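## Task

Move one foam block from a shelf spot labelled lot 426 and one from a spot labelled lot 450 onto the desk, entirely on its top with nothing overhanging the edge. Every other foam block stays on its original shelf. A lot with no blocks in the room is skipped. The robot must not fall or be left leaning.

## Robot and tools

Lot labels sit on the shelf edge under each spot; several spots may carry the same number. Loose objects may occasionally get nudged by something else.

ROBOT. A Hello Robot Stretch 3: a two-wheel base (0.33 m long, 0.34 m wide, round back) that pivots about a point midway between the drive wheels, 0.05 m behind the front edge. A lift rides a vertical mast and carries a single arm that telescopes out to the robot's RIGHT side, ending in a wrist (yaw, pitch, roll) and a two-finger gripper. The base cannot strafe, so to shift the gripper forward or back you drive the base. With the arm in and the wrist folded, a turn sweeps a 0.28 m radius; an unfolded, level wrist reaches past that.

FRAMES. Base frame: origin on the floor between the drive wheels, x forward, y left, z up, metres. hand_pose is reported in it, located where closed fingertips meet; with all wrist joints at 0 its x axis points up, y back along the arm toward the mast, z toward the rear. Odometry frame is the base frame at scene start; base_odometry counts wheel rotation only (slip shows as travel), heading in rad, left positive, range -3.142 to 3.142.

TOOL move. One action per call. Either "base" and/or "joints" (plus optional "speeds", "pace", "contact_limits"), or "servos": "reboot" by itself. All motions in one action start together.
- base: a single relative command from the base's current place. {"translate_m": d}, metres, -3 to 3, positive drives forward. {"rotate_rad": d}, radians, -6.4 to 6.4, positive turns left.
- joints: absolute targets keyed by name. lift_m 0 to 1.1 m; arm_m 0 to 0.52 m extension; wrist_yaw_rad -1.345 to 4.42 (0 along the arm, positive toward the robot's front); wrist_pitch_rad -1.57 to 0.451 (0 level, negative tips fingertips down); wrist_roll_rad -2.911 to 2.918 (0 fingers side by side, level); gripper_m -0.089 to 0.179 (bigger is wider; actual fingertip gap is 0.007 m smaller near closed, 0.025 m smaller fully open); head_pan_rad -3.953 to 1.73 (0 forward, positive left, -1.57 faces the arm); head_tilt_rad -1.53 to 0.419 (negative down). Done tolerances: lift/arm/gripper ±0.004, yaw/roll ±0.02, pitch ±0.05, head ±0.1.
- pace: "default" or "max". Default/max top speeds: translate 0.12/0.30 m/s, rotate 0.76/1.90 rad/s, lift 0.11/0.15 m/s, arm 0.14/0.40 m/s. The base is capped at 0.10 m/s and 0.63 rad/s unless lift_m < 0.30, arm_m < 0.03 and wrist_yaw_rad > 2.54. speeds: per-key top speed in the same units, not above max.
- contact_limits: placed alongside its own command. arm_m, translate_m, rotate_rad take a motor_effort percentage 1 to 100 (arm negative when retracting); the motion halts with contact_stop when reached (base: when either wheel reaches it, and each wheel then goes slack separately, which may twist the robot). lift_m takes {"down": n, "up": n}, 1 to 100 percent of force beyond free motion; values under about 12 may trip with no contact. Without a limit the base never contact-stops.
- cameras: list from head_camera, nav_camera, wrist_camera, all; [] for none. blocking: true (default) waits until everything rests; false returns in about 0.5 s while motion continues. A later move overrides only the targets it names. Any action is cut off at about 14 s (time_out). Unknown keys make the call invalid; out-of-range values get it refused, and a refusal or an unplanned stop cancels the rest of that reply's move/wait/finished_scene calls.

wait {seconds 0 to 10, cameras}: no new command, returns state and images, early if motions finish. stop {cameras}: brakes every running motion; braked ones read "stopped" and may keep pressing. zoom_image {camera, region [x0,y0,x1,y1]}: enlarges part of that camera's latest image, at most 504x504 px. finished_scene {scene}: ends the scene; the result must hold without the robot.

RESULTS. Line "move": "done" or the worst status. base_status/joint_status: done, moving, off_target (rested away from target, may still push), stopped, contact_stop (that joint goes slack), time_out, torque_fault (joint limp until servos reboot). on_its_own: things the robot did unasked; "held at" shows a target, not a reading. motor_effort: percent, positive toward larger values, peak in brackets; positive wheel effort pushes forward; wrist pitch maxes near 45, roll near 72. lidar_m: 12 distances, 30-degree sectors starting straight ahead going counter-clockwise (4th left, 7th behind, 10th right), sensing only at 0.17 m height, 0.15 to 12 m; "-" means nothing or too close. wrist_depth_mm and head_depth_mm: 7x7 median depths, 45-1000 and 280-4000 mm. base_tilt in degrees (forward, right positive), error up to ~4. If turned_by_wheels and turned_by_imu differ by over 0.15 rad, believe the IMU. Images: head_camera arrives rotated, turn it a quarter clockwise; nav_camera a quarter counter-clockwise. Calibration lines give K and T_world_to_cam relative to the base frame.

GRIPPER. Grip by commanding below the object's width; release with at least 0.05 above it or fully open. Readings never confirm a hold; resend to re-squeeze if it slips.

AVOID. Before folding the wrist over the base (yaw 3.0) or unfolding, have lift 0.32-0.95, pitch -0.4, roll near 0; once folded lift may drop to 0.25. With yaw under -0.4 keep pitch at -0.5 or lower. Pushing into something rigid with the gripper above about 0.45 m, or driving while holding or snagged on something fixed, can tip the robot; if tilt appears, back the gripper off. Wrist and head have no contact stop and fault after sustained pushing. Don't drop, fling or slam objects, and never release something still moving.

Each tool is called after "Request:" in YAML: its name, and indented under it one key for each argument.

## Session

Request:
move:
  joints: {"head_pan_rad":-1.0,"head_tilt_rad":-0.4}
  pace: "max"
  cameras: ["nav_camera"]

Request:
move:
  joints: {"head_pan_rad":1.2,"head_tilt_rad":-0.4}
  pace: "max"
  cameras: ["nav_camera"]

Request:
move:
  joints: {"head_pan_rad":-3.14,"head_tilt_rad":-0.4}
  pace: "max"
  cameras: ["nav_camera"]

Scene clock: 0.90 s.
move: done
base_odometry: x=+0.000 y=+0.000 heading=+0.000
turned_by_wheels: +0.000
turned_by_imu: +0.000
base_tilt: forward=-0.3 right=-1.1
lidar_m: 0.84 0.77 0.78 0.96 1.17 1.16 1.57 1.48 1.13 1.37 3.09 1.31
head_depth_mm: 2741 2898 3006 1894 2165 1797 1420 / 2728 2940 3146 3279 2420 1795 1412 / 2702 2889 3060 3286 2414 1760 1400 / 2662 2807 3041 3160 2378 1761 1406 / 2663 2789 2961 3152 2372 1743 1394 / 2574 2778 2924 3093 2353 1735 1385 / 2542 2722 2902 3079 2327 1735 1386
base_status: not commanded
joint_positions: lift_m=+0.306 arm_m=+0.001 wrist_yaw_rad=+2.853 wrist_pitch_rad=-0.337 wrist_roll_rad=+0.000 gripper_m=+0.037 head_pan_rad=-1.028 head_tilt_rad=-0.405
joint_status: all done
measured_speeds: all 0
motor_effort: left_wheel=+0.0(0.5) right_wheel=+0.0(1.0) lift_m=+26.5(27.3) arm_m=-7.9(8.0) wrist_yaw_rad=-0.6(2.2) wrist_pitch_rad=+2.1(2.1) wrist_roll_rad=+0.1(0.3) gripper_m=+0.2(1.0) head_pan_rad=+1.9(5.8) head_tilt_rad=-2.2(7.0)
hand_pose: x=+0.0453 y=+0.0786 z=+0.3376 quat_wxyz=(+0.218, +0.707, +0.017, +0.673) (m; base frame)
wrist_depth_mm: 134 - - - - - - / 136 - - - - - - / 145 - - - - - - / 155 186 862 855 823 - - / 169 180 727 678 663 689 654 / 566 193 126 558 128 572 574 / 500 205 313 496 484 490 489
pictures: nav_camera (sideways)
camera_calibration:
nav_camera: T_world_to_cam=[[0.205512, -0.307249, 0.929173, -1.16747], [-0.847737, -0.530277, 0.0121545, 0.0394733], [0.488985, -0.790193, -0.369445, 0.431078], [0, 0, 0, 1]] pos_world=[0.0626025, 0.00286209, 1.24356]

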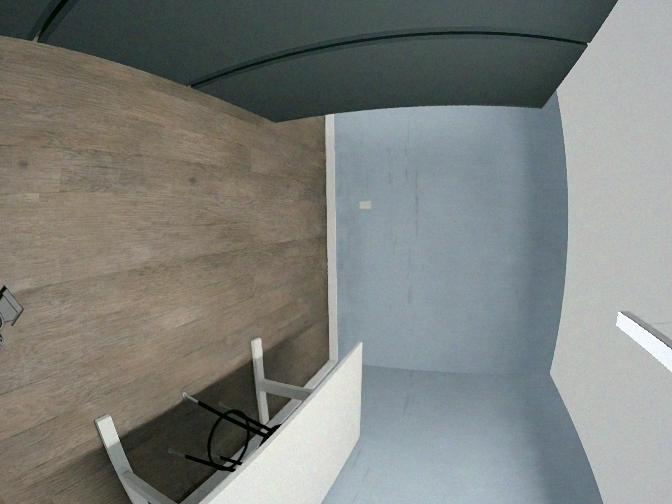

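Scene clock: 3.17 s.
move: done
base_odometry: x=+0.000 y=+0.000 heading=+0.000
turned_by_wheels: +0.000
turned_by_imu: +0.000
base_tilt: forward=-0.3 right=-1.3
lidar_m: 0.84 0.77 0.78 0.96 1.17 1.16 1.57 1.48 1.13 1.38 3.09 1.31
head_depth_mm: 625 658 692 734 775 830 885 / 657 693 732 776 828 886 952 / 692 733 778 826 887 956 1033 / 733 775 829 886 952 1035 1122 / 778 828 886 956 1032 1121 1229 / 834 885 962 1033 1126 1235 1316 / 884 956 1032 1122 1229 1368 1385
base_status: not commanded
joint_positions: lift_m=+0.306 arm_m=+0.001 wrist_yaw_rad=+2.853 wrist_pitch_rad=-0.337 wrist_roll_rad=+0.000 gripper_m=+0.037 head_pan_rad=+1.208 head_tilt_rad=-0.404
joint_status: all done
measured_speeds: translate_m=+0.000 rotate_rad=+0.000 lift_m=+0.000 arm_m=+0.000 wrist_yaw_rad=+0.000 wrist_pitch_rad=+0.000 wrist_roll_rad=+0.000 head_pan_rad=-0.024 head_tilt_rad=+0.000
motor_effort: left_wheel=+0.2(0.5) right_wheel=+0.4(1.2) lift_m=+26.1(27.2) arm_m=-12.9(12.9) wrist_yaw_rad=+0.6(2.2) wrist_pitch_rad=+2.0(2.2) wrist_roll_rad=+0.0(0.3) gripper_m=+0.8(0.9) head_pan_rad=-3.5(5.5) head_tilt_rad=+4.9(5.4)
hand_pose: x=+0.0453 y=+0.0786 z=+0.3376 quat_wxyz=(+0.218, +0.707, +0.017, +0.673) (m; base frame)
wrist_depth_mm: 134 - - - - - - / 136 - - - - - - / 144 - - - - - - / 155 186 862 883 832 - - / 169 181 733 671 665 678 654 / 579 193 126 560 128 579 571 / 505 205 314 498 483 498 488
pictures: nav_camera (sideways)
camera_calibration:
nav_camera: T_world_to_cam=[[0.11476, 0.350668, 0.929442, -1.16724], [0.940357, -0.339972, 0.0121595, 0.0286097], [0.320248, 0.872612, -0.368769, 0.431264], [0, 0, 0, 1]] pos_world=[-0.0310619, 0.042714, 1.24357]

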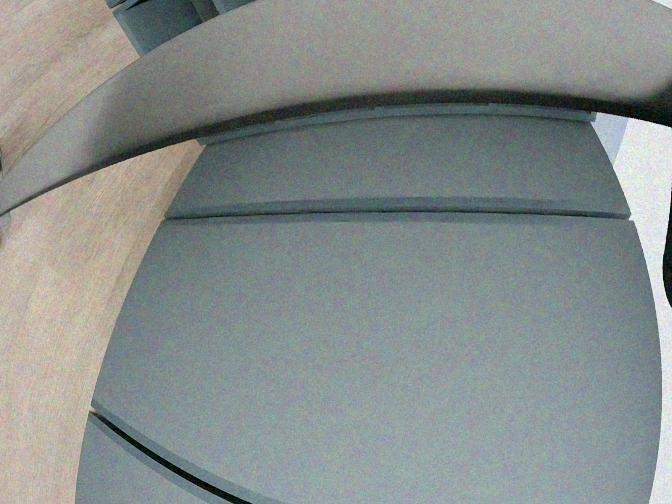

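Scene clock: 6.23 s.
move: done
base_odometry: x=+0.000 y=+0.000 heading=+0.000
turned_by_wheels: +0.000
turned_by_imu: +0.000
base_tilt: forward=-0.4 right=-1.3
lidar_m: 0.84 0.77 0.78 0.96 1.17 1.16 1.57 1.48 1.13 1.37 3.09 1.31
head_depth_mm: 1516 1611 1667 1769 1548 1710 1424 / 1387 1490 1619 1823 1724 1699 1414 / 1777 1845 1576 1678 1796 1756 1412 / 1660 1767 1903 2062 2184 1765 1405 / 1526 1630 1731 1872 2017 1767 1391 / 1409 1477 1567 1673 1818 1756 1398 / 1316 1389 1469 1557 1671 1684 1388
base_status: not commanded
joint_positions: lift_m=+0.306 arm_m=+0.001 wrist_yaw_rad=+2.853 wrist_pitch_rad=-0.337 wrist_roll_rad=+0.000 gripper_m=+0.037 head_pan_rad=-3.148 head_tilt_rad=-0.400
joint_status: all done
measured_speeds: translate_m=+0.000 rotate_rad=+0.000 lift_m=+0.000 arm_m=+0.000 wrist_yaw_rad=+0.000 wrist_pitch_rad=+0.000 wrist_roll_rad=+0.000 head_pan_rad=+0.024 head_tilt_rad=+0.000
motor_effort: left_wheel=+0.0(0.8) right_wheel=+0.3(1.5) lift_m=+26.8(27.1) arm_m=-11.7(13.0) wrist_yaw_rad=-0.3(2.2) wrist_pitch_rad=+2.0(2.1) wrist_roll_rad=-0.1(0.3) gripper_m=+0.4(1.2) head_pan_rad=+3.0(4.7) head_tilt_rad=+5.4(8.2)
hand_pose: x=+0.0453 y=+0.0786 z=+0.3376 quat_wxyz=(+0.218, +0.707, +0.017, +0.673) (m; base frame)
wrist_depth_mm: 133 - - - - - - / 136 - - - - - - / 145 - - - - - - / 156 186 875 864 824 - - / 169 181 735 675 664 686 667 / 569 193 126 563 128 578 570 / 506 205 313 498 484 494 489
pictures: nav_camera (sideways)
camera_calibration:
nav_camera: T_world_to_cam=[[-0.365083, -0.014599, 0.930861, -1.16619], [-0.00888061, 0.999886, 0.0121986, 0.0343521], [-0.930933, -0.00381312, -0.365171, 0.434177], [0, 0, 0, 1]] pos_world=[-0.0212607, -0.0497178, 1.24369]

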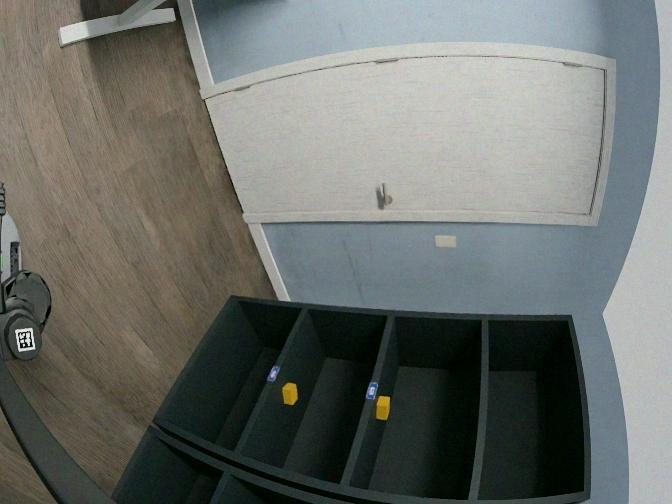

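Request:
move:
  joints: {"head_pan_rad":-1.9,"head_tilt_rad":-0.4}
  pace: "max"
  cameras: ["nav_camera"]

Request:
move:
  joints: {"head_pan_rad":-3.6,"head_tilt_rad":-0.4}
  pace: "max"
  cameras: ["nav_camera","head_camera"]

Scene clock: 16.40 s.
move: done
base_odometry: x=+0.000 y=+0.000 heading=+0.000
turned_by_wheels: +0.000
turned_by_imu: +0.000
base_tilt: forward=-0.3 right=-1.2
lidar_m: 0.85 0.77 0.78 0.96 1.17 1.17 1.57 1.48 1.13 1.37 3.09 1.31
head_depth_mm: 1291 1357 1424 1504 1583 1664 1431 / 1367 1431 1511 1583 1643 1741 1421 / 1449 1528 1620 1651 1102 1400 1419 / 1548 1651 1754 1727 1090 1717 1404 / 1658 1791 1886 1691 1141 1709 1407 / 1804 1907 2074 1675 1266 1692 1393 / 1929 2103 2259 1642 2104 1754 1389
base_status: not commanded
joint_positions: lift_m=+0.306 arm_m=+0.001 wrist_yaw_rad=+2.853 wrist_pitch_rad=-0.337 wrist_roll_rad=+0.000 gripper_m=+0.037 head_pan_rad=-1.864 head_tilt_rad=-0.400
joint_status: all done
measured_speeds: translate_m=+0.000 rotate_rad=+0.000 lift_m=+0.000 arm_m=+0.000 wrist_yaw_rad=+0.000 wrist_pitch_rad=+0.000 wrist_roll_rad=+0.000 head_pan_rad=-0.024 head_tilt_rad=+0.000
motor_effort: left_wheel=-0.1(0.6) right_wheel=+0.6(1.3) lift_m=+26.5(27.0) arm_m=-12.3(12.8) wrist_yaw_rad=-0.1(1.1) wrist_pitch_rad=+2.1(2.1) wrist_roll_rad=-0.1(0.2) gripper_m=+0.7(0.9) head_pan_rad=-2.7(6.5) head_tilt_rad=+4.1(7.8)
hand_pose: x=+0.0453 y=+0.0786 z=+0.3376 quat_wxyz=(+0.218, +0.707, +0.017, +0.673) (m; base frame)
wrist_depth_mm: 133 - - - - - - / 136 - - - - - - / 145 - - - - - - / 156 186 875 874 818 - - / 169 180 730 673 660 694 657 / 567 193 126 557 129 574 568 / 502 205 314 496 480 494 489
pictures: nav_camera (sideways)
camera_calibration:
nav_camera: T_world_to_cam=[[-0.0889597, -0.353975, 0.931014, -1.16806], [-0.961716, 0.273775, 0.012197, 0.0401675], [-0.259206, -0.894287, -0.364778, 0.429577], [0, 0, 0, 1]] pos_world=[0.0460687, -0.0402953, 1.24369]

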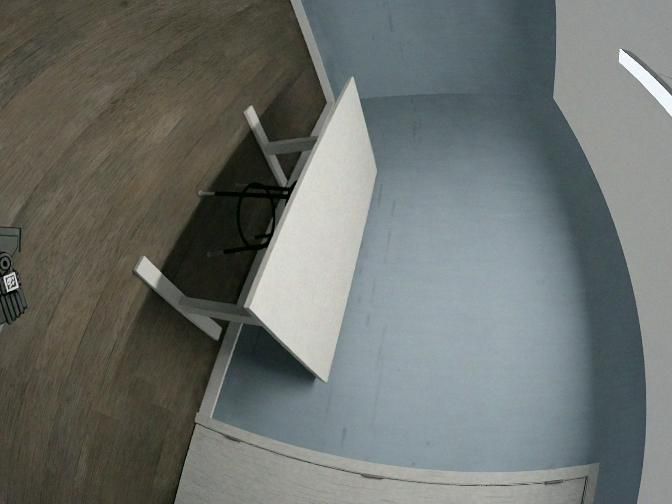

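Scene clock: 17.47 s.
move: done
base_odometry: x=+0.000 y=+0.000 heading=+0.000
turned_by_wheels: +0.000
turned_by_imu: +0.000
base_tilt: forward=-0.3 right=-1.2
lidar_m: 0.84 0.77 0.78 0.96 1.17 1.16 1.57 1.48 1.13 1.37 3.09 1.31
head_depth_mm: 1019 1094 1442 1528 1475 1638 1381 / 1338 1051 1100 1176 1306 1536 1400 / 1411 1483 1568 1707 1439 1562 1410 / 1466 1540 1634 1784 1598 1664 1401 / 1543 1625 1702 1855 1683 1654 1404 / 1572 1633 1697 1818 1874 1679 1385 / 1362 1417 1472 1595 1738 1743 1388
base_status: not commanded
joint_positions: lift_m=+0.306 arm_m=+0.001 wrist_yaw_rad=+2.853 wrist_pitch_rad=-0.337 wrist_roll_rad=+0.000 gripper_m=+0.037 head_pan_rad=-3.636 head_tilt_rad=-0.400
joint_status: all done
measured_speeds: translate_m=+0.000 rotate_rad=+0.000 lift_m=+0.000 arm_m=+0.000 wrist_yaw_rad=+0.000 wrist_pitch_rad=+0.000 wrist_roll_rad=+0.000 head_pan_rad=+0.024 head_tilt_rad=+0.000
motor_effort: left_wheel=+0.3(0.5) right_wheel=+0.0(1.0) lift_m=+25.7(26.9) arm_m=-11.6(12.7) wrist_yaw_rad=-1.1(1.5) wrist_pitch_rad=+2.1(2.1) wrist_roll_rad=+0.0(0.3) gripper_m=+0.0(1.0) head_pan_rad=+3.6(4.6) head_tilt_rad=+4.5(7.0)
hand_pose: x=+0.0453 y=+0.0786 z=+0.3376 quat_wxyz=(+0.218, +0.707, +0.017, +0.673) (m; base frame)
wrist_depth_mm: 133 - - - - - - / 136 - - - - - - / 144 - - - - - - / 155 186 883 867 824 - - / 169 181 730 672 665 694 663 / 573 193 126 562 129 576 571 / 502 204 314 497 483 492 485
pictures: head_camera (sideways), nav_camera (sideways)
camera_calibration:
head_camera: T_world_to_cam=[[0.321188, -0.120549, -0.939311, 1.23597], [-0.503881, -0.861565, -0.0617258, 0.0830807], [-0.801837, 0.493126, -0.337467, 0.399656], [0, 0, 0, 1]] pos_world=[-0.0346578, 0.0234935, 1.30096]
nav_camera: T_world_to_cam=[[-0.329062, 0.157922, 0.931009, -1.16658], [0.46049, 0.887581, 0.0122027, 0.0314942], [-0.824419, 0.432736, -0.364791, 0.433062], [0, 0, 0, 1]] pos_world=[-0.0413566, -0.0311254, 1.24369]

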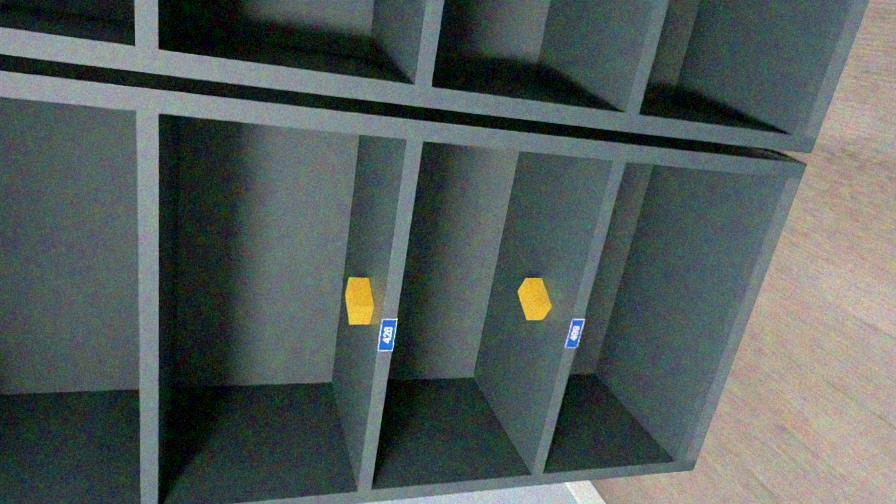

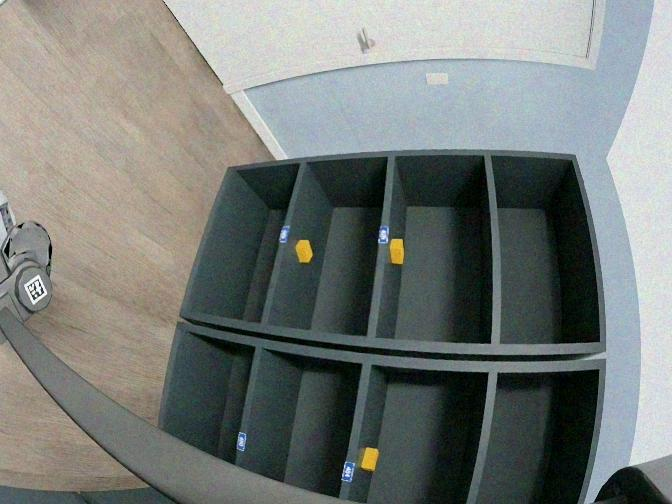

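Request:
zoom_image:
  camera: "head_camera"
  region: [340, 270, 600, 370]

Request:
zoom_image:
  camera: "nav_camera"
  region: [220, 420, 400, 504]

Scaled by 1.938 from the camera's 896x504 image, which has a finer 1280x720 frame.

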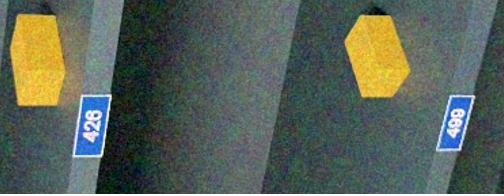

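Scaled by 2.800 from the camera's 672x504 image, which has a finer 792x594 frame.

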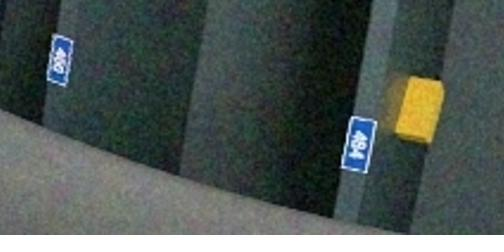

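Request:
move:
  joints: {"lift_m":0.285,"head_pan_rad":-1.57,"head_tilt_rad":-0.35}
  base: {"rotate_rad":-0.059}
  pace: "max"
  cameras: []

Request:
move:
  base: {"translate_m":-0.84}
  pace: "max"
  cameras: []

Request:
move:
  base: {"rotate_rad":-2.5}
  pace: "max"
  cameras: ["head_camera","nav_camera"]

Scene clock: 89.47 s.
move: done
base_odometry: x=+0.000 y=+0.000 heading=-0.059
turned_by_wheels: -0.059
turned_by_imu: -0.058
base_tilt: forward=-0.3 right=-1.1
lidar_m: 0.87 0.77 0.77 0.92 1.56 1.16 1.57 1.48 1.13 1.33 3.09 1.42
head_depth_mm: 1465 1504 1570 1605 1223 991 1319 / 1601 1667 1719 1760 1213 985 1482 / 1759 1821 1895 1907 1199 1740 1478 / 1955 2033 2163 1988 1257 1805 1465 / 2204 2320 2475 1960 2187 1884 1462 / 2494 2668 2858 1937 2442 1871 1447 / 2767 2953 3040 3188 2535 1851 1449
base_status: done
joint_positions: lift_m=+0.285 arm_m=+0.001 wrist_yaw_rad=+2.853 wrist_pitch_rad=-0.338 wrist_roll_rad=+0.000 gripper_m=+0.037 head_pan_rad=-1.562 head_tilt_rad=-0.350
joint_status: all done
measured_speeds: translate_m=+0.000 rotate_rad=+0.000 lift_m=+0.000 arm_m=+0.000 wrist_yaw_rad=+0.000 wrist_pitch_rad=+0.000 wrist_roll_rad=+0.000 head_pan_rad=-0.024 head_tilt_rad=+0.000
motor_effort: left_wheel=+5.1(11.1) right_wheel=-7.0(12.1) lift_m=+29.5(30.1) arm_m=-11.6(12.6) wrist_yaw_rad=-0.8(1.8) wrist_pitch_rad=+2.2(2.4) wrist_roll_rad=-0.2(0.3) gripper_m=+0.3(1.2) head_pan_rad=-3.3(5.3) head_tilt_rad=+4.1(7.4)
hand_pose: x=+0.0452 y=+0.0785 z=+0.3159 quat_wxyz=(+0.218, +0.707, +0.018, +0.673) (m; base frame)
wrist_depth_mm: 133 - - - - - - / 136 - - - - - - / 145 - - - - - - / 155 186 847 816 814 767 - / 171 181 687 642 630 652 651 / 541 194 126 533 129 552 540 / 481 204 292 458 461 470 474
pictures: none
No camera images: "cameras" was empty.

Scene clock: 93.60 s.
move: done
base_odometry: x=-0.839 y=+0.049 heading=-0.059
turned_by_wheels: +0.000
turned_by_imu: +0.000
base_tilt: forward=-0.3 right=-1.1
lidar_m: 1.56 1.39 1.40 0.72 0.88 0.81 0.75 0.87 0.88 1.07 1.10 2.57
head_depth_mm: 824 856 890 926 975 1007 1051 / 933 966 1007 1044 1071 1117 1168 / 1024 1069 1117 1169 1229 1291 1345 / 1139 1192 1246 1321 1383 1476 1451 / 1277 1346 1423 1509 1419 1669 1458 / 1459 1548 1642 1720 1251 1866 1420 / 1696 1823 1985 1897 1170 1209 1305
base_status: done
joint_positions: lift_m=+0.285 arm_m=+0.001 wrist_yaw_rad=+2.853 wrist_pitch_rad=-0.338 wrist_roll_rad=+0.000 gripper_m=+0.037 head_pan_rad=-1.570 head_tilt_rad=-0.350
joint_status: not commanded
measured_speeds: all 0
motor_effort: left_wheel=-4.0(13.8) right_wheel=-5.9(15.2) lift_m=+26.6(29.4) arm_m=-10.3(11.9) wrist_yaw_rad=+0.2(2.0) wrist_pitch_rad=+2.2(2.4) wrist_roll_rad=-0.1(0.4) gripper_m=+0.1(1.1) head_pan_rad=-3.0(3.9) head_tilt_rad=+4.7(5.0)
hand_pose: x=+0.0452 y=+0.0785 z=+0.3159 quat_wxyz=(+0.218, +0.707, +0.018, +0.673) (m; base frame)
wrist_depth_mm: 133 - - - - - - / 136 - - - - - - / 144 161 962 - - - - / 156 167 805 825 831 812 807 / 166 181 691 636 635 653 655 / 542 194 126 536 129 551 544 / 479 205 291 461 460 470 468
pictures: none
No camera images: "cameras" was empty.

Scene clock: 96.23 s.
move: done
base_odometry: x=-0.839 y=+0.049 heading=-2.558
turned_by_wheels: -2.500
turned_by_imu: -2.454
base_tilt: forward=-0.3 right=-1.1
lidar_m: 0.87 0.89 1.10 1.59 2.10 1.47 1.39 1.42 0.72 1.05 0.75 0.91
head_depth_mm: 891 843 924 917 751 907 858 / 888 951 1012 1043 743 1084 884 / 874 947 1001 1034 735 1128 875 / 866 936 992 1026 684 1116 873 / 860 934 983 1017 677 1114 846 / 851 922 978 1011 669 1109 864 / 536 914 970 1005 665 1101 866
base_status: done
joint_positions: lift_m=+0.285 arm_m=+0.001 wrist_yaw_rad=+2.853 wrist_pitch_rad=-0.338 wrist_roll_rad=+0.000 gripper_m=+0.037 head_pan_rad=-1.570 head_tilt_rad=-0.350
joint_status: not commanded
measured_speeds: all 0
motor_effort: left_wheel=+5.7(15.1) right_wheel=-8.8(15.2) lift_m=+27.4(29.7) arm_m=-12.2(13.2) wrist_yaw_rad=-0.8(1.8) wrist_pitch_rad=+2.2(2.4) wrist_roll_rad=+0.0(0.3) gripper_m=+0.1(1.0) head_pan_rad=-2.7(3.5) head_tilt_rad=+3.0(4.5)
hand_pose: x=+0.0452 y=+0.0785 z=+0.3159 quat_wxyz=(+0.218, +0.707, +0.018, +0.673) (m; base frame)
wrist_depth_mm: 133 - - - - - - / 136 - - - - - - / 145 - - - - - 820 / 156 186 829 837 817 816 797 / 170 180 688 634 639 654 656 / 541 193 126 536 128 549 547 / 481 205 291 460 461 468 471
pictures: head_camera (sideways), nav_camera (sideways)
camera_calibration:
head_camera: T_world_to_cam=[[-0.0464525, 0.292667, -0.955085, 1.25877], [0.997507, -0.0372532, -0.0599313, 0.0715338], [-0.0531199, -0.955488, -0.290207, 0.333652], [0, 0, 0, 1]] pos_world=[0.0048411, -0.046935, 1.30335]
nav_camera: T_world_to_cam=[[0.01723, -0.317778, 0.948009, -1.1909], [-0.999794, -0.0156191, 0.0129355, 0.0394728], [0.0106964, -0.948036, -0.317982, 0.366993], [0, 0, 0, 1]] pos_world=[0.0560583, -0.0299015, 1.24517]

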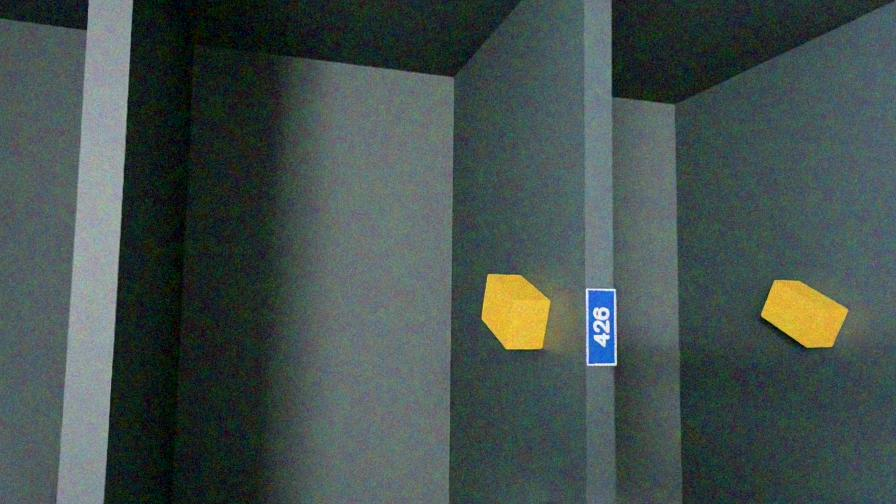

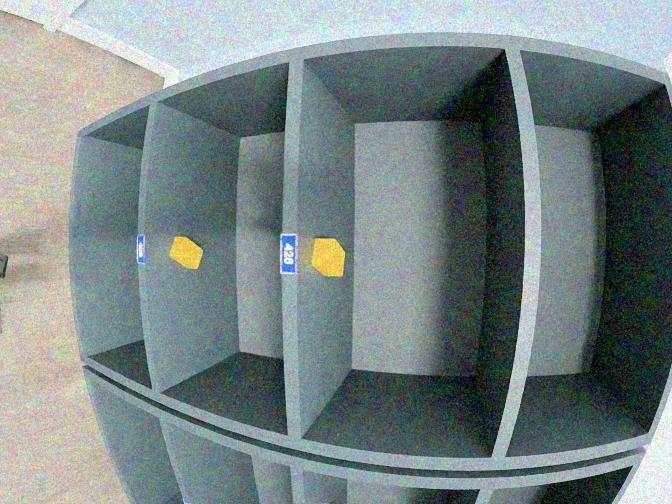

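Request:
move:
  joints: {"lift_m":1.0,"wrist_pitch_rad":-0.4}
  blocking: false
  cameras: []

Request:
move:
  joints: {"wrist_yaw_rad":0.0,"gripper_m":0.179,"head_tilt_rad":-0.5}
  base: {"translate_m":0.055}
  pace: "max"
  cameras: ["wrist_camera","head_camera"]

Scene clock: 128.07 s.
move: moving
base_odometry: x=-0.839 y=+0.049 heading=-2.558
turned_by_wheels: +0.000
turned_by_imu: +0.000
base_tilt: forward=-0.4 right=-1.2
lidar_m: 0.87 0.89 1.10 1.59 2.11 1.47 1.39 1.43 0.72 1.05 0.75 0.91
head_depth_mm: 891 839 923 919 750 910 862 / 886 950 1010 1045 745 1089 882 / 875 946 999 1034 732 1125 877 / 867 939 992 1030 685 1119 874 / 861 928 981 1018 679 1116 844 / 851 923 975 1008 672 1109 867 / 537 913 970 1000 666 1094 861
base_status: not commanded
joint_positions: lift_m=+0.310 arm_m=+0.001 wrist_yaw_rad=+2.853 wrist_pitch_rad=-0.412 wrist_roll_rad=+0.000 gripper_m=+0.037 head_pan_rad=-1.570 head_tilt_rad=-0.350
joint_status: lift_m moving; wrist_pitch_rad moving
measured_speeds: translate_m=+0.000 rotate_rad=+0.000 lift_m=+0.097 arm_m=+0.000 wrist_yaw_rad=+0.000 wrist_pitch_rad=+0.000 wrist_roll_rad=+0.000 head_pan_rad=+0.000 head_tilt_rad=+0.000
motor_effort: left_wheel=+5.5(5.8) right_wheel=-9.2(9.2) lift_m=+31.3(33.2) arm_m=-10.3(10.9) wrist_yaw_rad=+0.6(1.3) wrist_pitch_rad=+3.2(5.9) wrist_roll_rad=+0.1(0.3) gripper_m=+0.5(0.7) head_pan_rad=-2.0(3.0) head_tilt_rad=+3.6(3.6)
hand_pose: x=+0.0428 y=+0.0703 z=+0.3243 quat_wxyz=(+0.243, +0.705, +0.044, +0.664) (m; base frame)
wrist_depth_mm: 133 - - - - - - / 138 - - - - - - / 150 885 970 962 953 949 846 / 161 182 774 760 760 754 738 / 602 190 654 604 597 620 612 / 542 206 126 521 129 529 531 / 474 295 286 441 453 466 463
pictures: none
No camera images: "cameras" was empty.

Scene clock: 134.90 s.
move: done
base_odometry: x=-0.884 y=+0.019 heading=-2.558
turned_by_wheels: +0.000
turned_by_imu: +0.000
base_tilt: forward=-0.4 right=-1.1
lidar_m: 0.82 0.84 1.08 1.11 2.19 1.53 1.44 1.48 0.75 1.05 0.71 0.85
head_depth_mm: 832 951 1002 787 - - - / 856 944 1017 731 1225 - - / 866 940 1009 724 1196 - - / 858 934 999 695 1200 - - / 854 924 996 705 1178 915 1166 / 848 917 986 701 1166 908 1161 / 843 910 977 693 1156 934 1157
base_status: done
joint_positions: lift_m=+1.000 arm_m=+0.001 wrist_yaw_rad=+0.003 wrist_pitch_rad=-0.412 wrist_roll_rad=+0.000 gripper_m=+0.179 head_pan_rad=-1.570 head_tilt_rad=-0.500
joint_status: all done
measured_speeds: all 0
motor_effort: left_wheel=+3.7(11.1) right_wheel=+6.4(9.3) lift_m=+29.6(32.2) arm_m=-7.1(10.7) wrist_yaw_rad=-3.0(8.4) wrist_pitch_rad=+1.8(4.3) wrist_roll_rad=+0.3(0.3) gripper_m=+0.7(83.9) head_pan_rad=-1.8(3.0) head_tilt_rad=-4.6(5.3)
hand_pose: x=-0.0209 y=-0.3706 z=+1.0139 quat_wxyz=(+0.693, +0.146, -0.691, -0.144) (m; base frame)
wrist_depth_mm: - - - - - - - / - - - - - - - / - - - 375 - - - / - - - - - - - / - 142 - - - 839 - / - 126 - - - - - / - - - - - - 105
pictures: head_camera (sideways), wrist_camera
camera_calibration:
head_camera: T_world_to_cam=[[-0.0465293, 0.432324, -0.900517, 1.18757], [0.997504, -0.0278285, -0.0649006, 0.0779916], [-0.0531181, -0.901289, -0.42995, 0.515474], [0, 0, 0, 1]] pos_world=[0.00484087, -0.0466527, 1.29612]
wrist_camera: T_world_to_cam=[[-0.998888, -0.0398656, -0.0251843, -0.00345219], [-0.00239859, 0.57635, -0.817199, 1.07469], [0.0470931, -0.81623, -0.575805, 0.448434], [0, 0, 0, 1]] pos_world=[-0.0219888, -0.253511, 1.13636]

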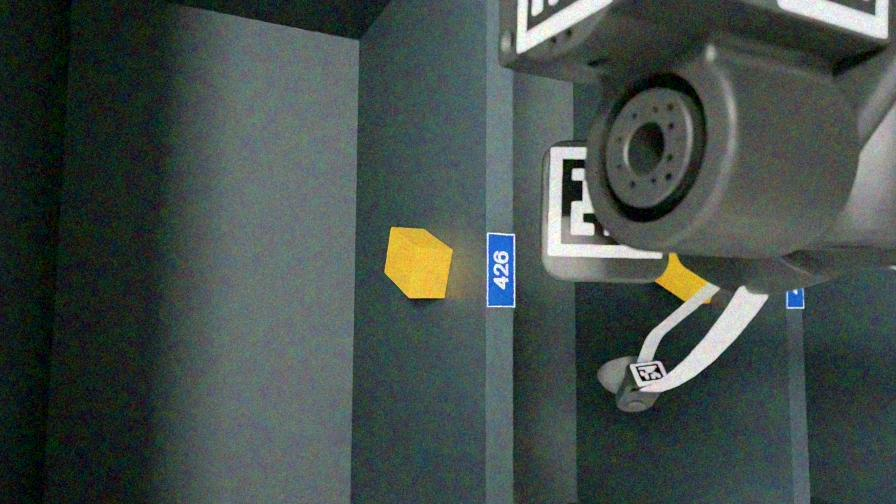

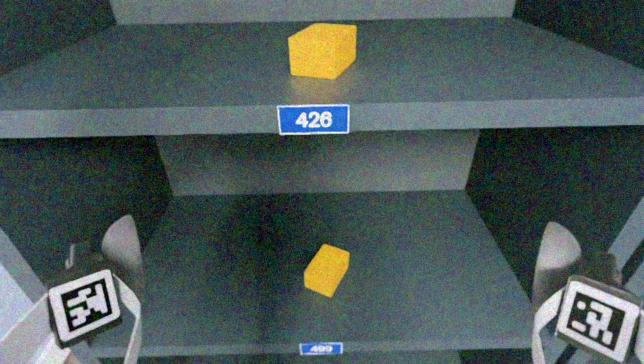

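Request:
zoom_image:
  camera: "wrist_camera"
  region: [260, 10, 390, 140]

Scaled by 3.877.

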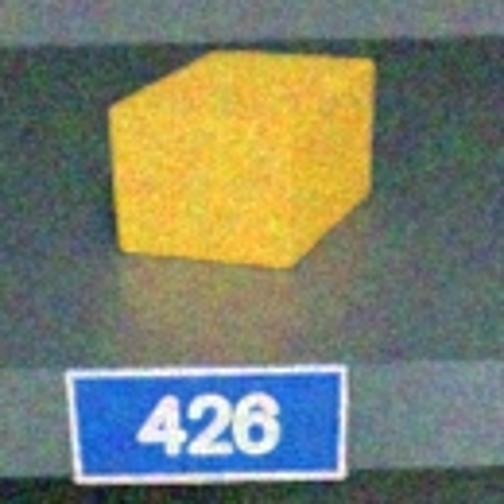

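Request:
move:
  joints: {"wrist_yaw_rad":-0.32,"wrist_pitch_rad":-0.22,"lift_m":1.06}
  base: {"translate_m":0.1}
  pace: "max"
  cameras: []

Request:
move:
  joints: {"arm_m":0.335}
  pace: "max"
  speeds: {"arm_m":0.25}
  cameras: ["wrist_camera"]

Scene clock: 160.87 s.
move: done
base_odometry: x=-0.968 y=-0.036 heading=-2.558
turned_by_wheels: +0.000
turned_by_imu: +0.000
base_tilt: forward=-0.4 right=-1.1
lidar_m: 0.72 0.74 0.98 1.06 2.34 1.63 1.55 1.58 0.81 1.04 0.66 0.76
head_depth_mm: 831 943 1021 - - - - / 858 936 1011 - - - - / 863 935 1003 - - - - / 853 924 1000 712 1176 978 - / 849 919 988 707 1175 941 1157 / 844 909 981 696 1160 938 1157 / 839 900 961 690 1068 919 1006
base_status: done
joint_positions: lift_m=+1.060 arm_m=+0.001 wrist_yaw_rad=-0.317 wrist_pitch_rad=-0.242 wrist_roll_rad=+0.000 gripper_m=+0.179 head_pan_rad=-1.570 head_tilt_rad=-0.500
joint_status: all done
measured_speeds: all 0
motor_effort: left_wheel=+3.4(9.8) right_wheel=+4.8(11.1) lift_m=+23.3(32.1) arm_m=-4.6(5.7) wrist_yaw_rad=-2.6(8.7) wrist_pitch_rad=+3.6(5.7) wrist_roll_rad=-0.1(0.3) gripper_m=+0.5(1.0) head_pan_rad=-1.6(2.2) head_tilt_rad=-3.9(5.4)
hand_pose: x=-0.0973 y=-0.3764 z=+1.1140 quat_wxyz=(+0.680, -0.026, -0.706, -0.195) (m; base frame)
wrist_depth_mm: - - - - - - - / - - - - 878 - - / - - - - - - - / - - - - - - - / - 143 - - - - - / - 139 - - - - - / - - - - - - 105
pictures: none
No camera images: "cameras" was empty.

"pace" acts on no motion here: each has its own speed under "speeds". Leave "pace" out

Request:
move:
  joints: {"arm_m":0.335}
  speeds: {"arm_m":0.25}
  cameras: ["wrist_camera"]

Scene clock: 167.63 s.
move: done
base_odometry: x=-0.968 y=-0.036 heading=-2.558
turned_by_wheels: +0.000
turned_by_imu: +0.000
base_tilt: forward=-0.3 right=-1.3
lidar_m: 0.72 0.74 0.99 1.06 2.34 1.64 1.55 1.58 0.80 1.04 0.66 0.76
head_depth_mm: 833 927 1044 741 1202 964 1154 / 860 901 969 728 1197 964 1181 / 862 396 382 693 1192 931 1174 / 852 906 421 711 1180 945 1167 / 851 917 986 706 1170 942 1164 / 844 911 979 698 1159 939 1165 / 837 905 961 689 1066 914 1005
base_status: not commanded
joint_positions: lift_m=+1.060 arm_m=+0.335 wrist_yaw_rad=-0.317 wrist_pitch_rad=-0.242 wrist_roll_rad=+0.000 gripper_m=+0.179 head_pan_rad=-1.570 head_tilt_rad=-0.500
joint_status: all done
measured_speeds: all 0
motor_effort: left_wheel=+2.7(3.6) right_wheel=+5.6(6.2) lift_m=+28.7(29.2) arm_m=+12.4(14.9) wrist_yaw_rad=-2.8(4.5) wrist_pitch_rad=+3.6(3.6) wrist_roll_rad=-0.2(0.3) gripper_m=+0.4(1.0) head_pan_rad=-1.2(1.7) head_tilt_rad=-3.9(4.9)
hand_pose: x=-0.0973 y=-0.7108 z=+1.1140 quat_wxyz=(+0.680, -0.026, -0.706, -0.195) (m; base frame)
wrist_depth_mm: - - - - - 534 - / - - - - - 570 - / - - - - - 609 - / - - - - - - - / - 142 - - - - - / - 126 - - - - - / - - - 199 - - 105
pictures: wrist_camera
camera_calibration:
wrist_camera: T_world_to_cam=[[-0.961821, 0.273053, -0.0185205, 0.127719], [0.133223, 0.408013, -0.903204, 1.34176], [-0.239066, -0.871187, -0.428812, 0.00130982], [0, 0, 0, 1]] pos_world=[-0.055598, -0.581188, 1.21481]

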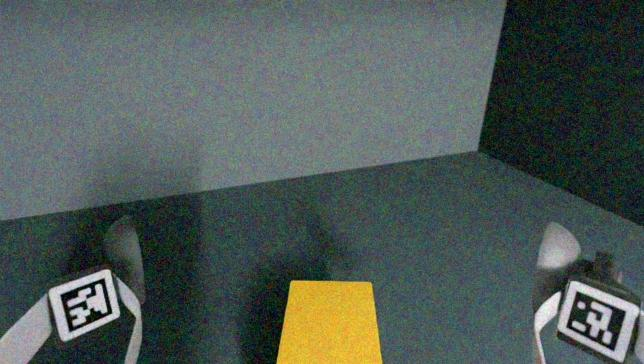

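Request:
move:
  joints: {"lift_m":0.969}
  cameras: []

Request:
move:
  joints: {"gripper_m":0.035}
  cameras: ["wrist_camera"]

Scene clock: 174.60 s.
move: done
base_odometry: x=-0.968 y=-0.036 heading=-2.558
turned_by_wheels: +0.000
turned_by_imu: +0.000
base_tilt: forward=-0.3 right=-1.3
lidar_m: 0.72 0.74 0.99 1.06 2.35 1.63 1.55 1.58 0.80 1.04 0.66 0.76
head_depth_mm: 831 946 1022 336 1201 937 1156 / 860 939 991 453 1205 960 1180 / 862 930 469 426 1194 928 1170 / 854 924 979 461 1182 944 1165 / 847 917 984 705 1172 939 1166 / 840 911 978 697 1157 936 1160 / 835 903 962 690 1069 917 1007
base_status: not commanded
joint_positions: lift_m=+0.969 arm_m=+0.335 wrist_yaw_rad=-0.317 wrist_pitch_rad=-0.242 wrist_roll_rad=+0.000 gripper_m=+0.179 head_pan_rad=-1.570 head_tilt_rad=-0.500
joint_status: all done
measured_speeds: all 0
motor_effort: left_wheel=+3.3(3.5) right_wheel=+5.4(6.1) lift_m=+23.7(28.9) arm_m=+6.9(9.1) wrist_yaw_rad=-2.6(4.0) wrist_pitch_rad=+3.4(3.7) wrist_roll_rad=+0.0(0.3) gripper_m=+0.6(1.0) head_pan_rad=-0.7(1.0) head_tilt_rad=-3.8(4.5)
hand_pose: x=-0.0973 y=-0.7108 z=+1.0230 quat_wxyz=(+0.680, -0.026, -0.706, -0.195) (m; base frame)
wrist_depth_mm: - - - - - 533 - / - - - - - 569 - / - - - - - - - / - - - 188 - - - / - 143 - 152 - - - / - 126 - 145 - - - / 148 153 157 153 153 157 107
pictures: none
No camera images: "cameras" was empty.

Scene clock: 176.57 s.
move: done
base_odometry: x=-0.968 y=-0.036 heading=-2.558
turned_by_wheels: +0.000
turned_by_imu: +0.000
base_tilt: forward=-0.4 right=-1.1
lidar_m: 0.72 0.74 0.99 1.06 2.34 1.64 1.55 1.58 0.81 1.04 0.66 0.76
head_depth_mm: 834 945 1021 336 1199 934 1160 / 861 941 988 453 1199 961 1176 / 860 929 469 425 1187 925 1178 / 856 925 980 461 1178 946 1168 / 848 915 986 707 1161 939 1159 / 843 909 980 699 1157 935 1153 / 839 901 961 690 1072 917 1004
base_status: not commanded
joint_positions: lift_m=+0.969 arm_m=+0.335 wrist_yaw_rad=-0.317 wrist_pitch_rad=-0.242 wrist_roll_rad=+0.000 gripper_m=+0.035 head_pan_rad=-1.570 head_tilt_rad=-0.500
joint_status: all done
measured_speeds: all 0
motor_effort: left_wheel=+2.9(3.6) right_wheel=+5.3(6.2) lift_m=+23.5(24.4) arm_m=+4.0(6.9) wrist_yaw_rad=-2.1(4.0) wrist_pitch_rad=+3.5(3.7) wrist_roll_rad=+0.0(0.3) gripper_m=-9.0(83.1) head_pan_rad=+0.0(1.3) head_tilt_rad=-3.9(4.7)
hand_pose: x=-0.0973 y=-0.7108 z=+1.0230 quat_wxyz=(+0.680, -0.026, -0.706, -0.195) (m; base frame)
wrist_depth_mm: - - - - - 533 - / - - - - - 568 - / - - - - - - - / - - - 188 - - - / - - 153 152 148 - - / - - 128 144 127 - - / 158 148 152 152 152 151 160
pictures: wrist_camera
camera_calibration:
wrist_camera: T_world_to_cam=[[-0.961821, 0.273053, -0.0185205, 0.126033], [0.133223, 0.408013, -0.903204, 1.25957], [-0.239066, -0.871187, -0.428812, -0.0377121], [0, 0, 0, 1]] pos_world=[-0.055598, -0.581188, 1.12381]

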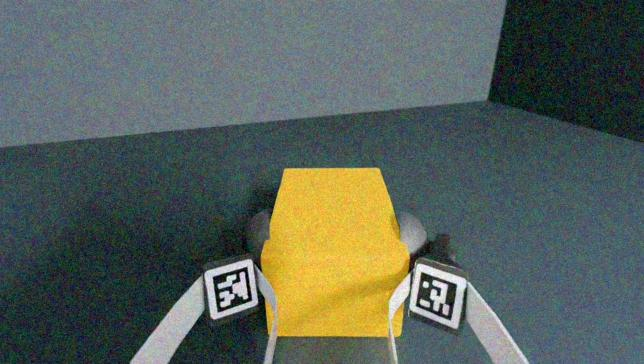

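Request:
move:
  joints: {"lift_m":1.05}
  cameras: ["wrist_camera"]

Request:
move:
  joints: {"arm_m":0.0}
  speeds: {"arm_m":0.2}
  cameras: []

Request:
move:
  joints: {"wrist_yaw_rad":1.4,"lift_m":0.82}
  base: {"translate_m":-0.69}
  pace: "max"
  cameras: ["wrist_camera"]

Scene clock: 187.80 s.
move: done
base_odometry: x=-0.968 y=-0.036 heading=-2.558
turned_by_wheels: +0.000
turned_by_imu: +0.000
base_tilt: forward=-0.4 right=-1.2
lidar_m: 0.72 0.74 0.99 1.06 2.34 1.63 1.54 1.58 0.81 1.04 0.66 0.76
head_depth_mm: 836 933 985 736 1202 966 1154 / 856 913 976 732 1197 960 1180 / 859 899 385 681 1189 930 1170 / 855 910 423 672 1182 945 1168 / 847 915 988 705 1169 945 1164 / 843 915 980 698 1158 937 1158 / 838 900 961 689 1070 920 1007
base_status: not commanded
joint_positions: lift_m=+1.050 arm_m=+0.335 wrist_yaw_rad=-0.317 wrist_pitch_rad=-0.242 wrist_roll_rad=+0.000 gripper_m=+0.035 head_pan_rad=-1.570 head_tilt_rad=-0.500
joint_status: all done
measured_speeds: all 0
motor_effort: left_wheel=+3.0(3.5) right_wheel=+5.7(6.5) lift_m=+29.4(32.1) arm_m=-1.5(1.6) wrist_yaw_rad=-3.0(4.0) wrist_pitch_rad=+3.5(3.6) wrist_roll_rad=+0.1(0.3) gripper_m=-9.0(9.7) head_pan_rad=+0.2(0.6) head_tilt_rad=-3.6(4.2)
hand_pose: x=-0.0973 y=-0.7108 z=+1.1040 quat_wxyz=(+0.680, -0.026, -0.706, -0.195) (m; base frame)
wrist_depth_mm: - - - - - 531 - / - - - - - 568 - / - - - - - - - / - - - 189 - - - / - - 153 152 148 - - / - - 128 144 127 - - / - - - 154 131 - -
pictures: wrist_camera
camera_calibration:
wrist_camera: T_world_to_cam=[[-0.961821, 0.273053, -0.0185205, 0.127533], [0.133223, 0.408013, -0.903204, 1.33273], [-0.239066, -0.871187, -0.428812, -0.00297831], [0, 0, 0, 1]] pos_world=[-0.055598, -0.581188, 1.20481]

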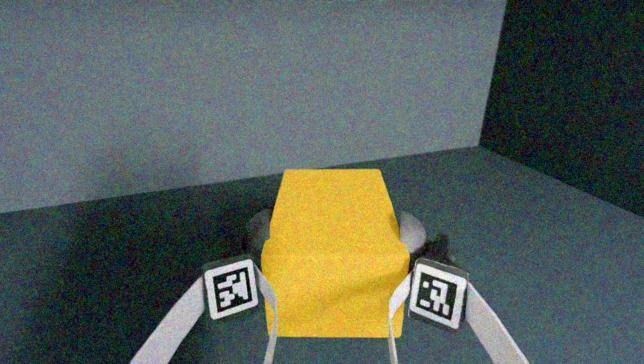

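Scene clock: 191.20 s.
move: done
base_odometry: x=-0.968 y=-0.036 heading=-2.558
turned_by_wheels: +0.000
turned_by_imu: +0.000
base_tilt: forward=-0.3 right=-1.3
lidar_m: 0.72 0.74 0.99 1.06 2.34 1.64 1.55 1.58 0.80 1.04 0.66 0.76
head_depth_mm: 832 947 1017 - - - - / 857 940 1013 - - - - / 860 931 999 - - - - / 856 924 991 755 1178 976 - / 848 918 988 707 1168 942 1167 / 844 908 977 698 1162 937 1156 / 841 899 962 691 1077 919 1005
base_status: not commanded
joint_positions: lift_m=+1.050 arm_m=+0.001 wrist_yaw_rad=-0.317 wrist_pitch_rad=-0.242 wrist_roll_rad=+0.000 gripper_m=+0.035 head_pan_rad=-1.570 head_tilt_rad=-0.500
joint_status: all done
measured_speeds: all 0
motor_effort: left_wheel=+3.2(3.5) right_wheel=+5.8(6.3) lift_m=+28.3(30.2) arm_m=-11.1(14.6) wrist_yaw_rad=-2.4(4.5) wrist_pitch_rad=+3.5(3.7) wrist_roll_rad=+0.2(0.4) gripper_m=-9.1(9.6) head_pan_rad=+0.4(0.8) head_tilt_rad=-3.6(4.3)
hand_pose: x=-0.0973 y=-0.3764 z=+1.1040 quat_wxyz=(+0.680, -0.026, -0.706, -0.195) (m; base frame)
wrist_depth_mm: - - - - - - - / - - - - 866 - - / - - - - - - - / - - - 188 - - - / - - 153 152 148 - - / - - 128 144 127 - - / - - - 153 150 725 -
pictures: none
No camera images: "cameras" was empty.

Scene clock: 199.07 s.
move: done
base_odometry: x=-0.392 y=+0.344 heading=-2.558
turned_by_wheels: +0.000
turned_by_imu: +0.000
base_tilt: forward=-0.4 right=-1.3
lidar_m: 1.40 1.43 1.36 3.61 1.31 0.91 0.86 0.88 1.07 0.63 0.64 1.16
head_depth_mm: 831 985 1064 790 1252 964 1249 / 855 977 1055 779 1244 962 1246 / 887 973 1045 769 1233 955 1238 / 889 965 1032 761 1224 950 1224 / 661 875 902 668 981 885 1120 / 511 542 603 651 757 853 969 / 512 917 989 738 1191 935 1178
base_status: done
joint_positions: lift_m=+0.820 arm_m=+0.001 wrist_yaw_rad=+1.397 wrist_pitch_rad=-0.242 wrist_roll_rad=+0.000 gripper_m=+0.035 head_pan_rad=-1.570 head_tilt_rad=-0.500
joint_status: all done
measured_speeds: all 0
motor_effort: left_wheel=-2.7(11.6) right_wheel=-8.2(14.3) lift_m=+28.9(30.2) arm_m=-5.6(12.5) wrist_yaw_rad=+1.7(7.9) wrist_pitch_rad=+3.5(3.7) wrist_roll_rad=+0.0(0.4) gripper_m=-8.9(9.4) head_pan_rad=+1.0(1.7) head_tilt_rad=-3.2(4.1)
hand_pose: x=+0.2180 y=-0.1876 z=+0.8740 quat_wxyz=(+0.593, +0.517, -0.482, +0.386) (m; base frame)
wrist_depth_mm: - - - - - - 488 / - - - - - - - / - - - - - - - / - - - 189 - - - / - - 157 152 157 - - / - - 128 144 128 - - / - - - - - - -
pictures: wrist_camera
camera_calibration:
wrist_camera: T_world_to_cam=[[-0.132414, -0.991022, -0.0184871, -0.134238], [-0.422903, 0.0733542, -0.903201, 0.927934], [0.896448, -0.111778, -0.428819, 0.324565], [0, 0, 0, 1]] pos_world=[0.0836958, -0.164822, 0.974809]

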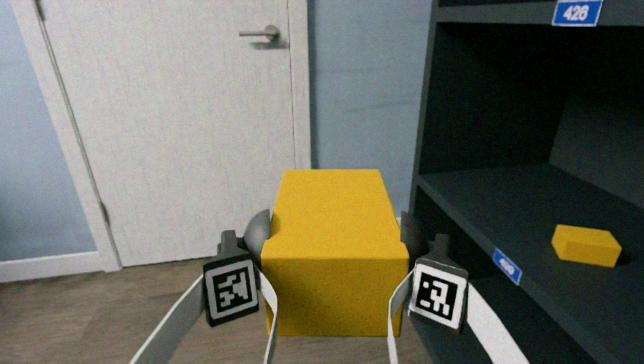

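Request:
move:
  base: {"rotate_rad":1.598}
  pace: "max"
  cameras: ["nav_camera"]

Request:
move:
  base: {"translate_m":1.25}
  joints: {"wrist_yaw_rad":0.0}
  pace: "max"
  cameras: ["nav_camera","wrist_camera"]

Scene clock: 212.57 s.
move: done
base_odometry: x=-0.392 y=+0.344 heading=-0.961
turned_by_wheels: +1.598
turned_by_imu: +1.572
base_tilt: forward=-0.4 right=-1.2
lidar_m: 3.61 1.29 0.91 0.86 0.88 1.08 0.64 1.11 1.16 1.40 1.44 1.36
head_depth_mm: 1198 1301 1412 1556 1742 1636 1323 / 1172 1266 1396 1545 1715 1615 1313 / 1164 1265 1369 1507 1675 1618 1307 / 1159 1255 1366 1504 1652 1593 1305 / 1156 1248 1364 1494 1648 1589 1297 / 1153 1238 1351 1481 1641 1586 1296 / 1145 1236 1341 1468 1629 1583 1293
base_status: done
joint_positions: lift_m=+0.820 arm_m=+0.001 wrist_yaw_rad=+1.397 wrist_pitch_rad=-0.242 wrist_roll_rad=+0.000 gripper_m=+0.035 head_pan_rad=-1.570 head_tilt_rad=-0.500
joint_status: not commanded
measured_speeds: all 0
motor_effort: left_wheel=-7.6(13.3) right_wheel=+9.0(12.0) lift_m=+28.0(29.1) arm_m=-8.1(8.1) wrist_yaw_rad=+2.1(3.5) wrist_pitch_rad=+3.7(3.7) wrist_roll_rad=+0.2(0.4) gripper_m=-8.9(9.5) head_pan_rad=+2.0(2.2) head_tilt_rad=-2.8(3.4)
hand_pose: x=+0.2180 y=-0.1876 z=+0.8740 quat_wxyz=(+0.593, +0.517, -0.482, +0.386) (m; base frame)
wrist_depth_mm: - - - - - - - / - - - - - - - / - - - - - - - / - - - 189 - - - / - - 157 152 157 - - / - - 128 144 127 - - / - - - - - - -
pictures: nav_camera (sideways)
camera_calibration:
nav_camera: T_world_to_cam=[[0.0173068, -0.456102, 0.889759, -1.11487], [-0.999793, -0.017414, 0.0105204, 0.0426236], [0.0106959, -0.889757, -0.456309, 0.547076], [0, 0, 0, 1]] pos_world=[0.0560582, -0.0209893, 1.24116]

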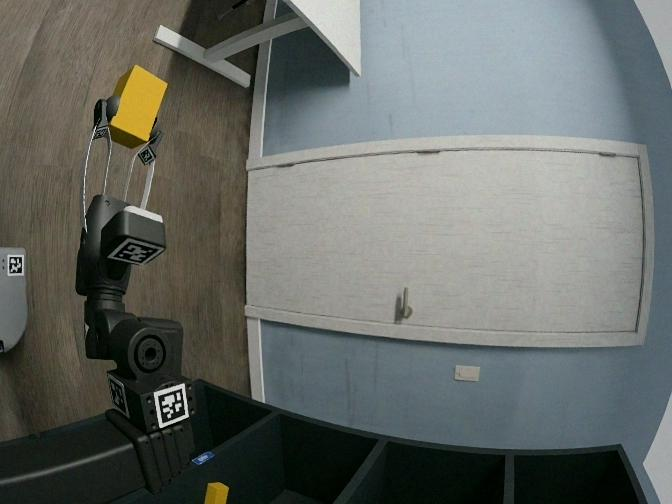

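Scene clock: 226.03 s.
move: done
base_odometry: x=+0.324 y=-0.681 heading=-0.961
turned_by_wheels: +0.000
turned_by_imu: +0.000
base_tilt: forward=-0.3 right=-1.3
lidar_m: 2.40 1.38 0.97 0.92 0.95 1.25 1.87 2.01 1.43 0.90 0.76 1.34
head_depth_mm: 1146 1237 1347 1489 1590 785 1326 / 1143 1237 1346 1446 951 782 1318 / 1130 1219 1334 1354 941 747 484 / 1123 1216 1339 1339 935 511 300 / 1124 1211 1326 1322 928 738 1261 / 1113 1200 1308 1306 921 761 1295 / 1107 1195 1298 1292 914 756 1250
base_status: done
joint_positions: lift_m=+0.820 arm_m=+0.001 wrist_yaw_rad=+0.003 wrist_pitch_rad=-0.242 wrist_roll_rad=+0.000 gripper_m=+0.035 head_pan_rad=-1.570 head_tilt_rad=-0.500
joint_status: all done
measured_speeds: all 0
motor_effort: left_wheel=+1.6(9.1) right_wheel=+7.4(15.0) lift_m=+25.9(28.6) arm_m=-1.4(12.7) wrist_yaw_rad=-2.2(7.6) wrist_pitch_rad=+3.6(3.7) wrist_roll_rad=+0.0(0.3) gripper_m=-8.8(9.4) head_pan_rad=+3.0(3.5) head_tilt_rad=-2.1(3.7)
hand_pose: x=-0.0208 y=-0.3886 z=+0.8740 quat_wxyz=(+0.702, +0.086, -0.701, -0.085) (m; base frame)
wrist_depth_mm: - - - - - - - / - - - - - - - / - - - - - - - / - - - 189 - - - / - - 153 152 148 - - / - - 128 144 127 - - / - 98 - - 932 - -
pictures: nav_camera (sideways), wrist_camera
camera_calibration:
nav_camera: T_world_to_cam=[[0.0173068, -0.456102, 0.889759, -1.11487], [-0.999793, -0.017414, 0.0105204, 0.0426236], [0.0106959, -0.889757, -0.456309, 0.547076], [0, 0, 0, 1]] pos_world=[0.0560582, -0.0209893, 1.24116]
wrist_camera: T_world_to_cam=[[-0.998879, -0.0435757, -0.0184943, -0.0149307], [-0.00200085, 0.429202, -0.903206, 0.988701], [0.0472957, -0.902157, -0.428808, 0.191424], [0, 0, 0, 1]] pos_world=[-0.0219893, -0.252308, 0.974809]

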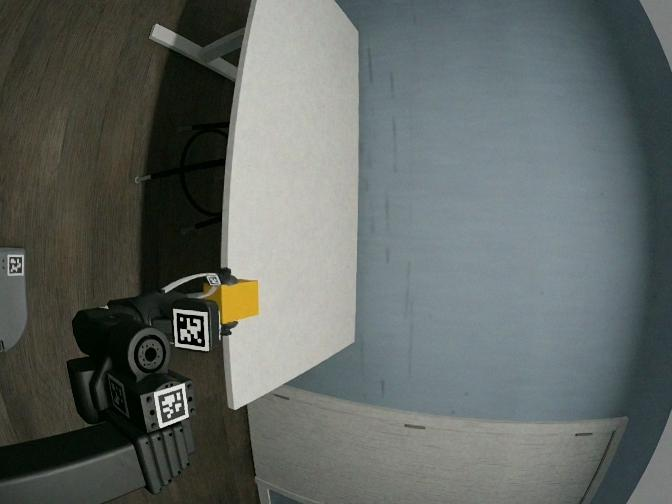

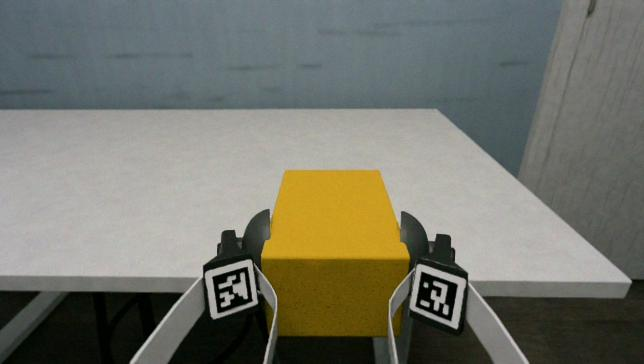

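Request:
move:
  joints: {"arm_m":0.36}
  speeds: {"arm_m":0.25}
  cameras: []

Request:
move:
  joints: {"lift_m":0.715}
  cameras: []

Request:
move:
  joints: {"lift_m":0.68}
  speeds: {"lift_m":0.03}
  contact_limits: {"lift_m":{"down":12}}
  cameras: ["wrist_camera"]

Scene clock: 236.60 s.
move: done
base_odometry: x=+0.324 y=-0.681 heading=-0.961
turned_by_wheels: +0.000
turned_by_imu: +0.000
base_tilt: forward=-0.2 right=-1.3
lidar_m: 2.40 1.38 0.97 0.92 0.94 1.25 1.87 2.01 1.43 0.90 0.76 1.34
head_depth_mm: 1143 1243 1354 1493 1606 369 290 / 1138 1236 1340 1438 432 344 1283 / 1130 1223 1336 1346 514 774 1278 / 1122 1220 1330 1331 543 770 1305 / 1120 1207 1314 1322 921 762 1300 / 1113 1204 1304 1304 919 761 1293 / 1107 1198 1299 1296 915 754 1254
base_status: not commanded
joint_positions: lift_m=+0.820 arm_m=+0.360 wrist_yaw_rad=+0.003 wrist_pitch_rad=-0.242 wrist_roll_rad=+0.000 gripper_m=+0.035 head_pan_rad=-1.570 head_tilt_rad=-0.500
joint_status: all done
measured_speeds: all 0
motor_effort: left_wheel=+1.5(2.1) right_wheel=+7.4(8.2) lift_m=+25.0(26.2) arm_m=+12.7(14.5) wrist_yaw_rad=-2.5(4.4) wrist_pitch_rad=+3.6(3.7) wrist_roll_rad=+0.2(0.3) gripper_m=-8.7(9.4) head_pan_rad=+3.2(4.1) head_tilt_rad=-2.2(2.6)
hand_pose: x=-0.0208 y=-0.7480 z=+0.8740 quat_wxyz=(+0.702, +0.086, -0.701, -0.085) (m; base frame)
wrist_depth_mm: - - - - - - - / - - - - - - - / - - - - - - - / - - - 189 - - - / - - 153 152 147 - - / - - 128 144 127 - - / - - - 153 131 - -
pictures: none
No camera images: "cameras" was empty.

Scene clock: 238.40 s.
move: done
base_odometry: x=+0.324 y=-0.681 heading=-0.961
turned_by_wheels: +0.000
turned_by_imu: +0.000
base_tilt: forward=-0.2 right=-1.2
lidar_m: 2.40 1.38 0.97 0.92 0.94 1.25 1.87 2.01 1.43 0.90 0.76 1.34
head_depth_mm: 1145 1237 1351 1486 1614 788 1329 / 1144 1234 1344 1443 950 488 384 / 1133 1220 1348 1341 946 558 1270 / 1125 1226 1329 1338 825 704 1304 / 1115 1205 1324 1317 927 768 1302 / 1113 1206 1310 1301 921 759 1286 / 1106 1191 1303 1298 913 756 1258
base_status: not commanded
joint_positions: lift_m=+0.715 arm_m=+0.360 wrist_yaw_rad=+0.003 wrist_pitch_rad=-0.242 wrist_roll_rad=+0.000 gripper_m=+0.035 head_pan_rad=-1.570 head_tilt_rad=-0.500
joint_status: all done
measured_speeds: all 0
motor_effort: left_wheel=+1.6(1.9) right_wheel=+7.8(8.9) lift_m=+24.0(26.5) arm_m=+12.0(13.4) wrist_yaw_rad=-2.6(4.4) wrist_pitch_rad=+3.5(3.6) wrist_roll_rad=+0.1(0.3) gripper_m=-8.5(9.5) head_pan_rad=+3.2(4.0) head_tilt_rad=-1.4(2.5)
hand_pose: x=-0.0208 y=-0.7480 z=+0.7690 quat_wxyz=(+0.702, +0.086, -0.701, -0.085) (m; base frame)
wrist_depth_mm: - - - - - - - / - - - - - - - / - - - - - - - / - - - 188 - - - / - - 153 152 148 - - / - - 129 144 127 - - / - - - 154 131 - -
pictures: none
No camera images: "cameras" was empty.

Scene clock: 240.00 s.
move: done
base_odometry: x=+0.324 y=-0.681 heading=-0.961
turned_by_wheels: +0.000
turned_by_imu: +0.000
base_tilt: forward=-0.2 right=-1.2
lidar_m: 2.40 1.38 0.97 0.92 0.95 1.25 1.87 2.01 1.43 0.90 0.77 1.34
head_depth_mm: 1150 1240 1347 1486 1616 787 1328 / 1139 1233 1349 1446 945 755 404 / 1136 1222 1335 1348 944 573 1248 / 1130 1220 1332 1337 865 603 1304 / 1118 1211 1316 1326 927 762 1303 / 1115 1201 1309 1301 918 761 1289 / 1112 1193 1303 1296 915 754 1248
base_status: not commanded
joint_positions: lift_m=+0.680 arm_m=+0.360 wrist_yaw_rad=+0.003 wrist_pitch_rad=-0.206 wrist_roll_rad=+0.000 gripper_m=+0.035 head_pan_rad=-1.570 head_tilt_rad=-0.500
joint_status: all done
measured_speeds: all 0
motor_effort: left_wheel=+1.7(1.9) right_wheel=+7.1(8.3) lift_m=+21.4(25.3) arm_m=+10.3(12.1) wrist_yaw_rad=-2.6(4.7) wrist_pitch_rad=-3.1(3.6) wrist_roll_rad=-0.1(0.3) gripper_m=-8.9(9.3) head_pan_rad=+3.4(3.9) head_tilt_rad=-1.1(2.5)
contact_limits: lift_m down 12 (down: maximum 72; up: maximum 65)
hand_pose: x=-0.0208 y=-0.7509 z=+0.7427 quat_wxyz=(+0.704, +0.074, -0.703, -0.072) (m; base frame)
wrist_depth_mm: - - - - - - - / - - - - - - - / - - - - - - - / - - - 184 - - - / - - 151 137 143 - - / - - 129 140 126 - - / - - 116 147 146 - -
pictures: wrist_camera
camera_calibration:
wrist_camera: T_world_to_cam=[[-0.998879, -0.0441688, -0.0170154, -0.0346863], [-0.00190342, 0.396675, -0.917957, 1.01213], [0.0472947, -0.916896, -0.396315, -0.226908], [0, 0, 0, 1]] pos_world=[-0.0219893, -0.611069, 0.838573]

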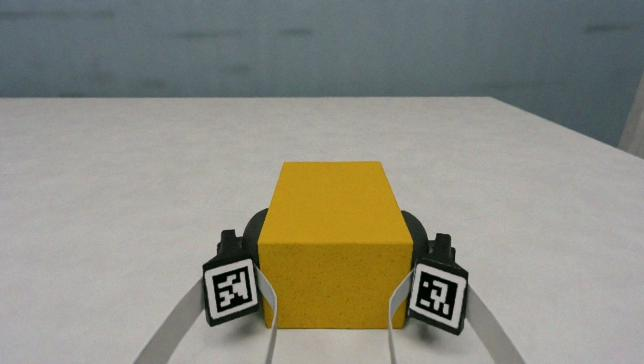

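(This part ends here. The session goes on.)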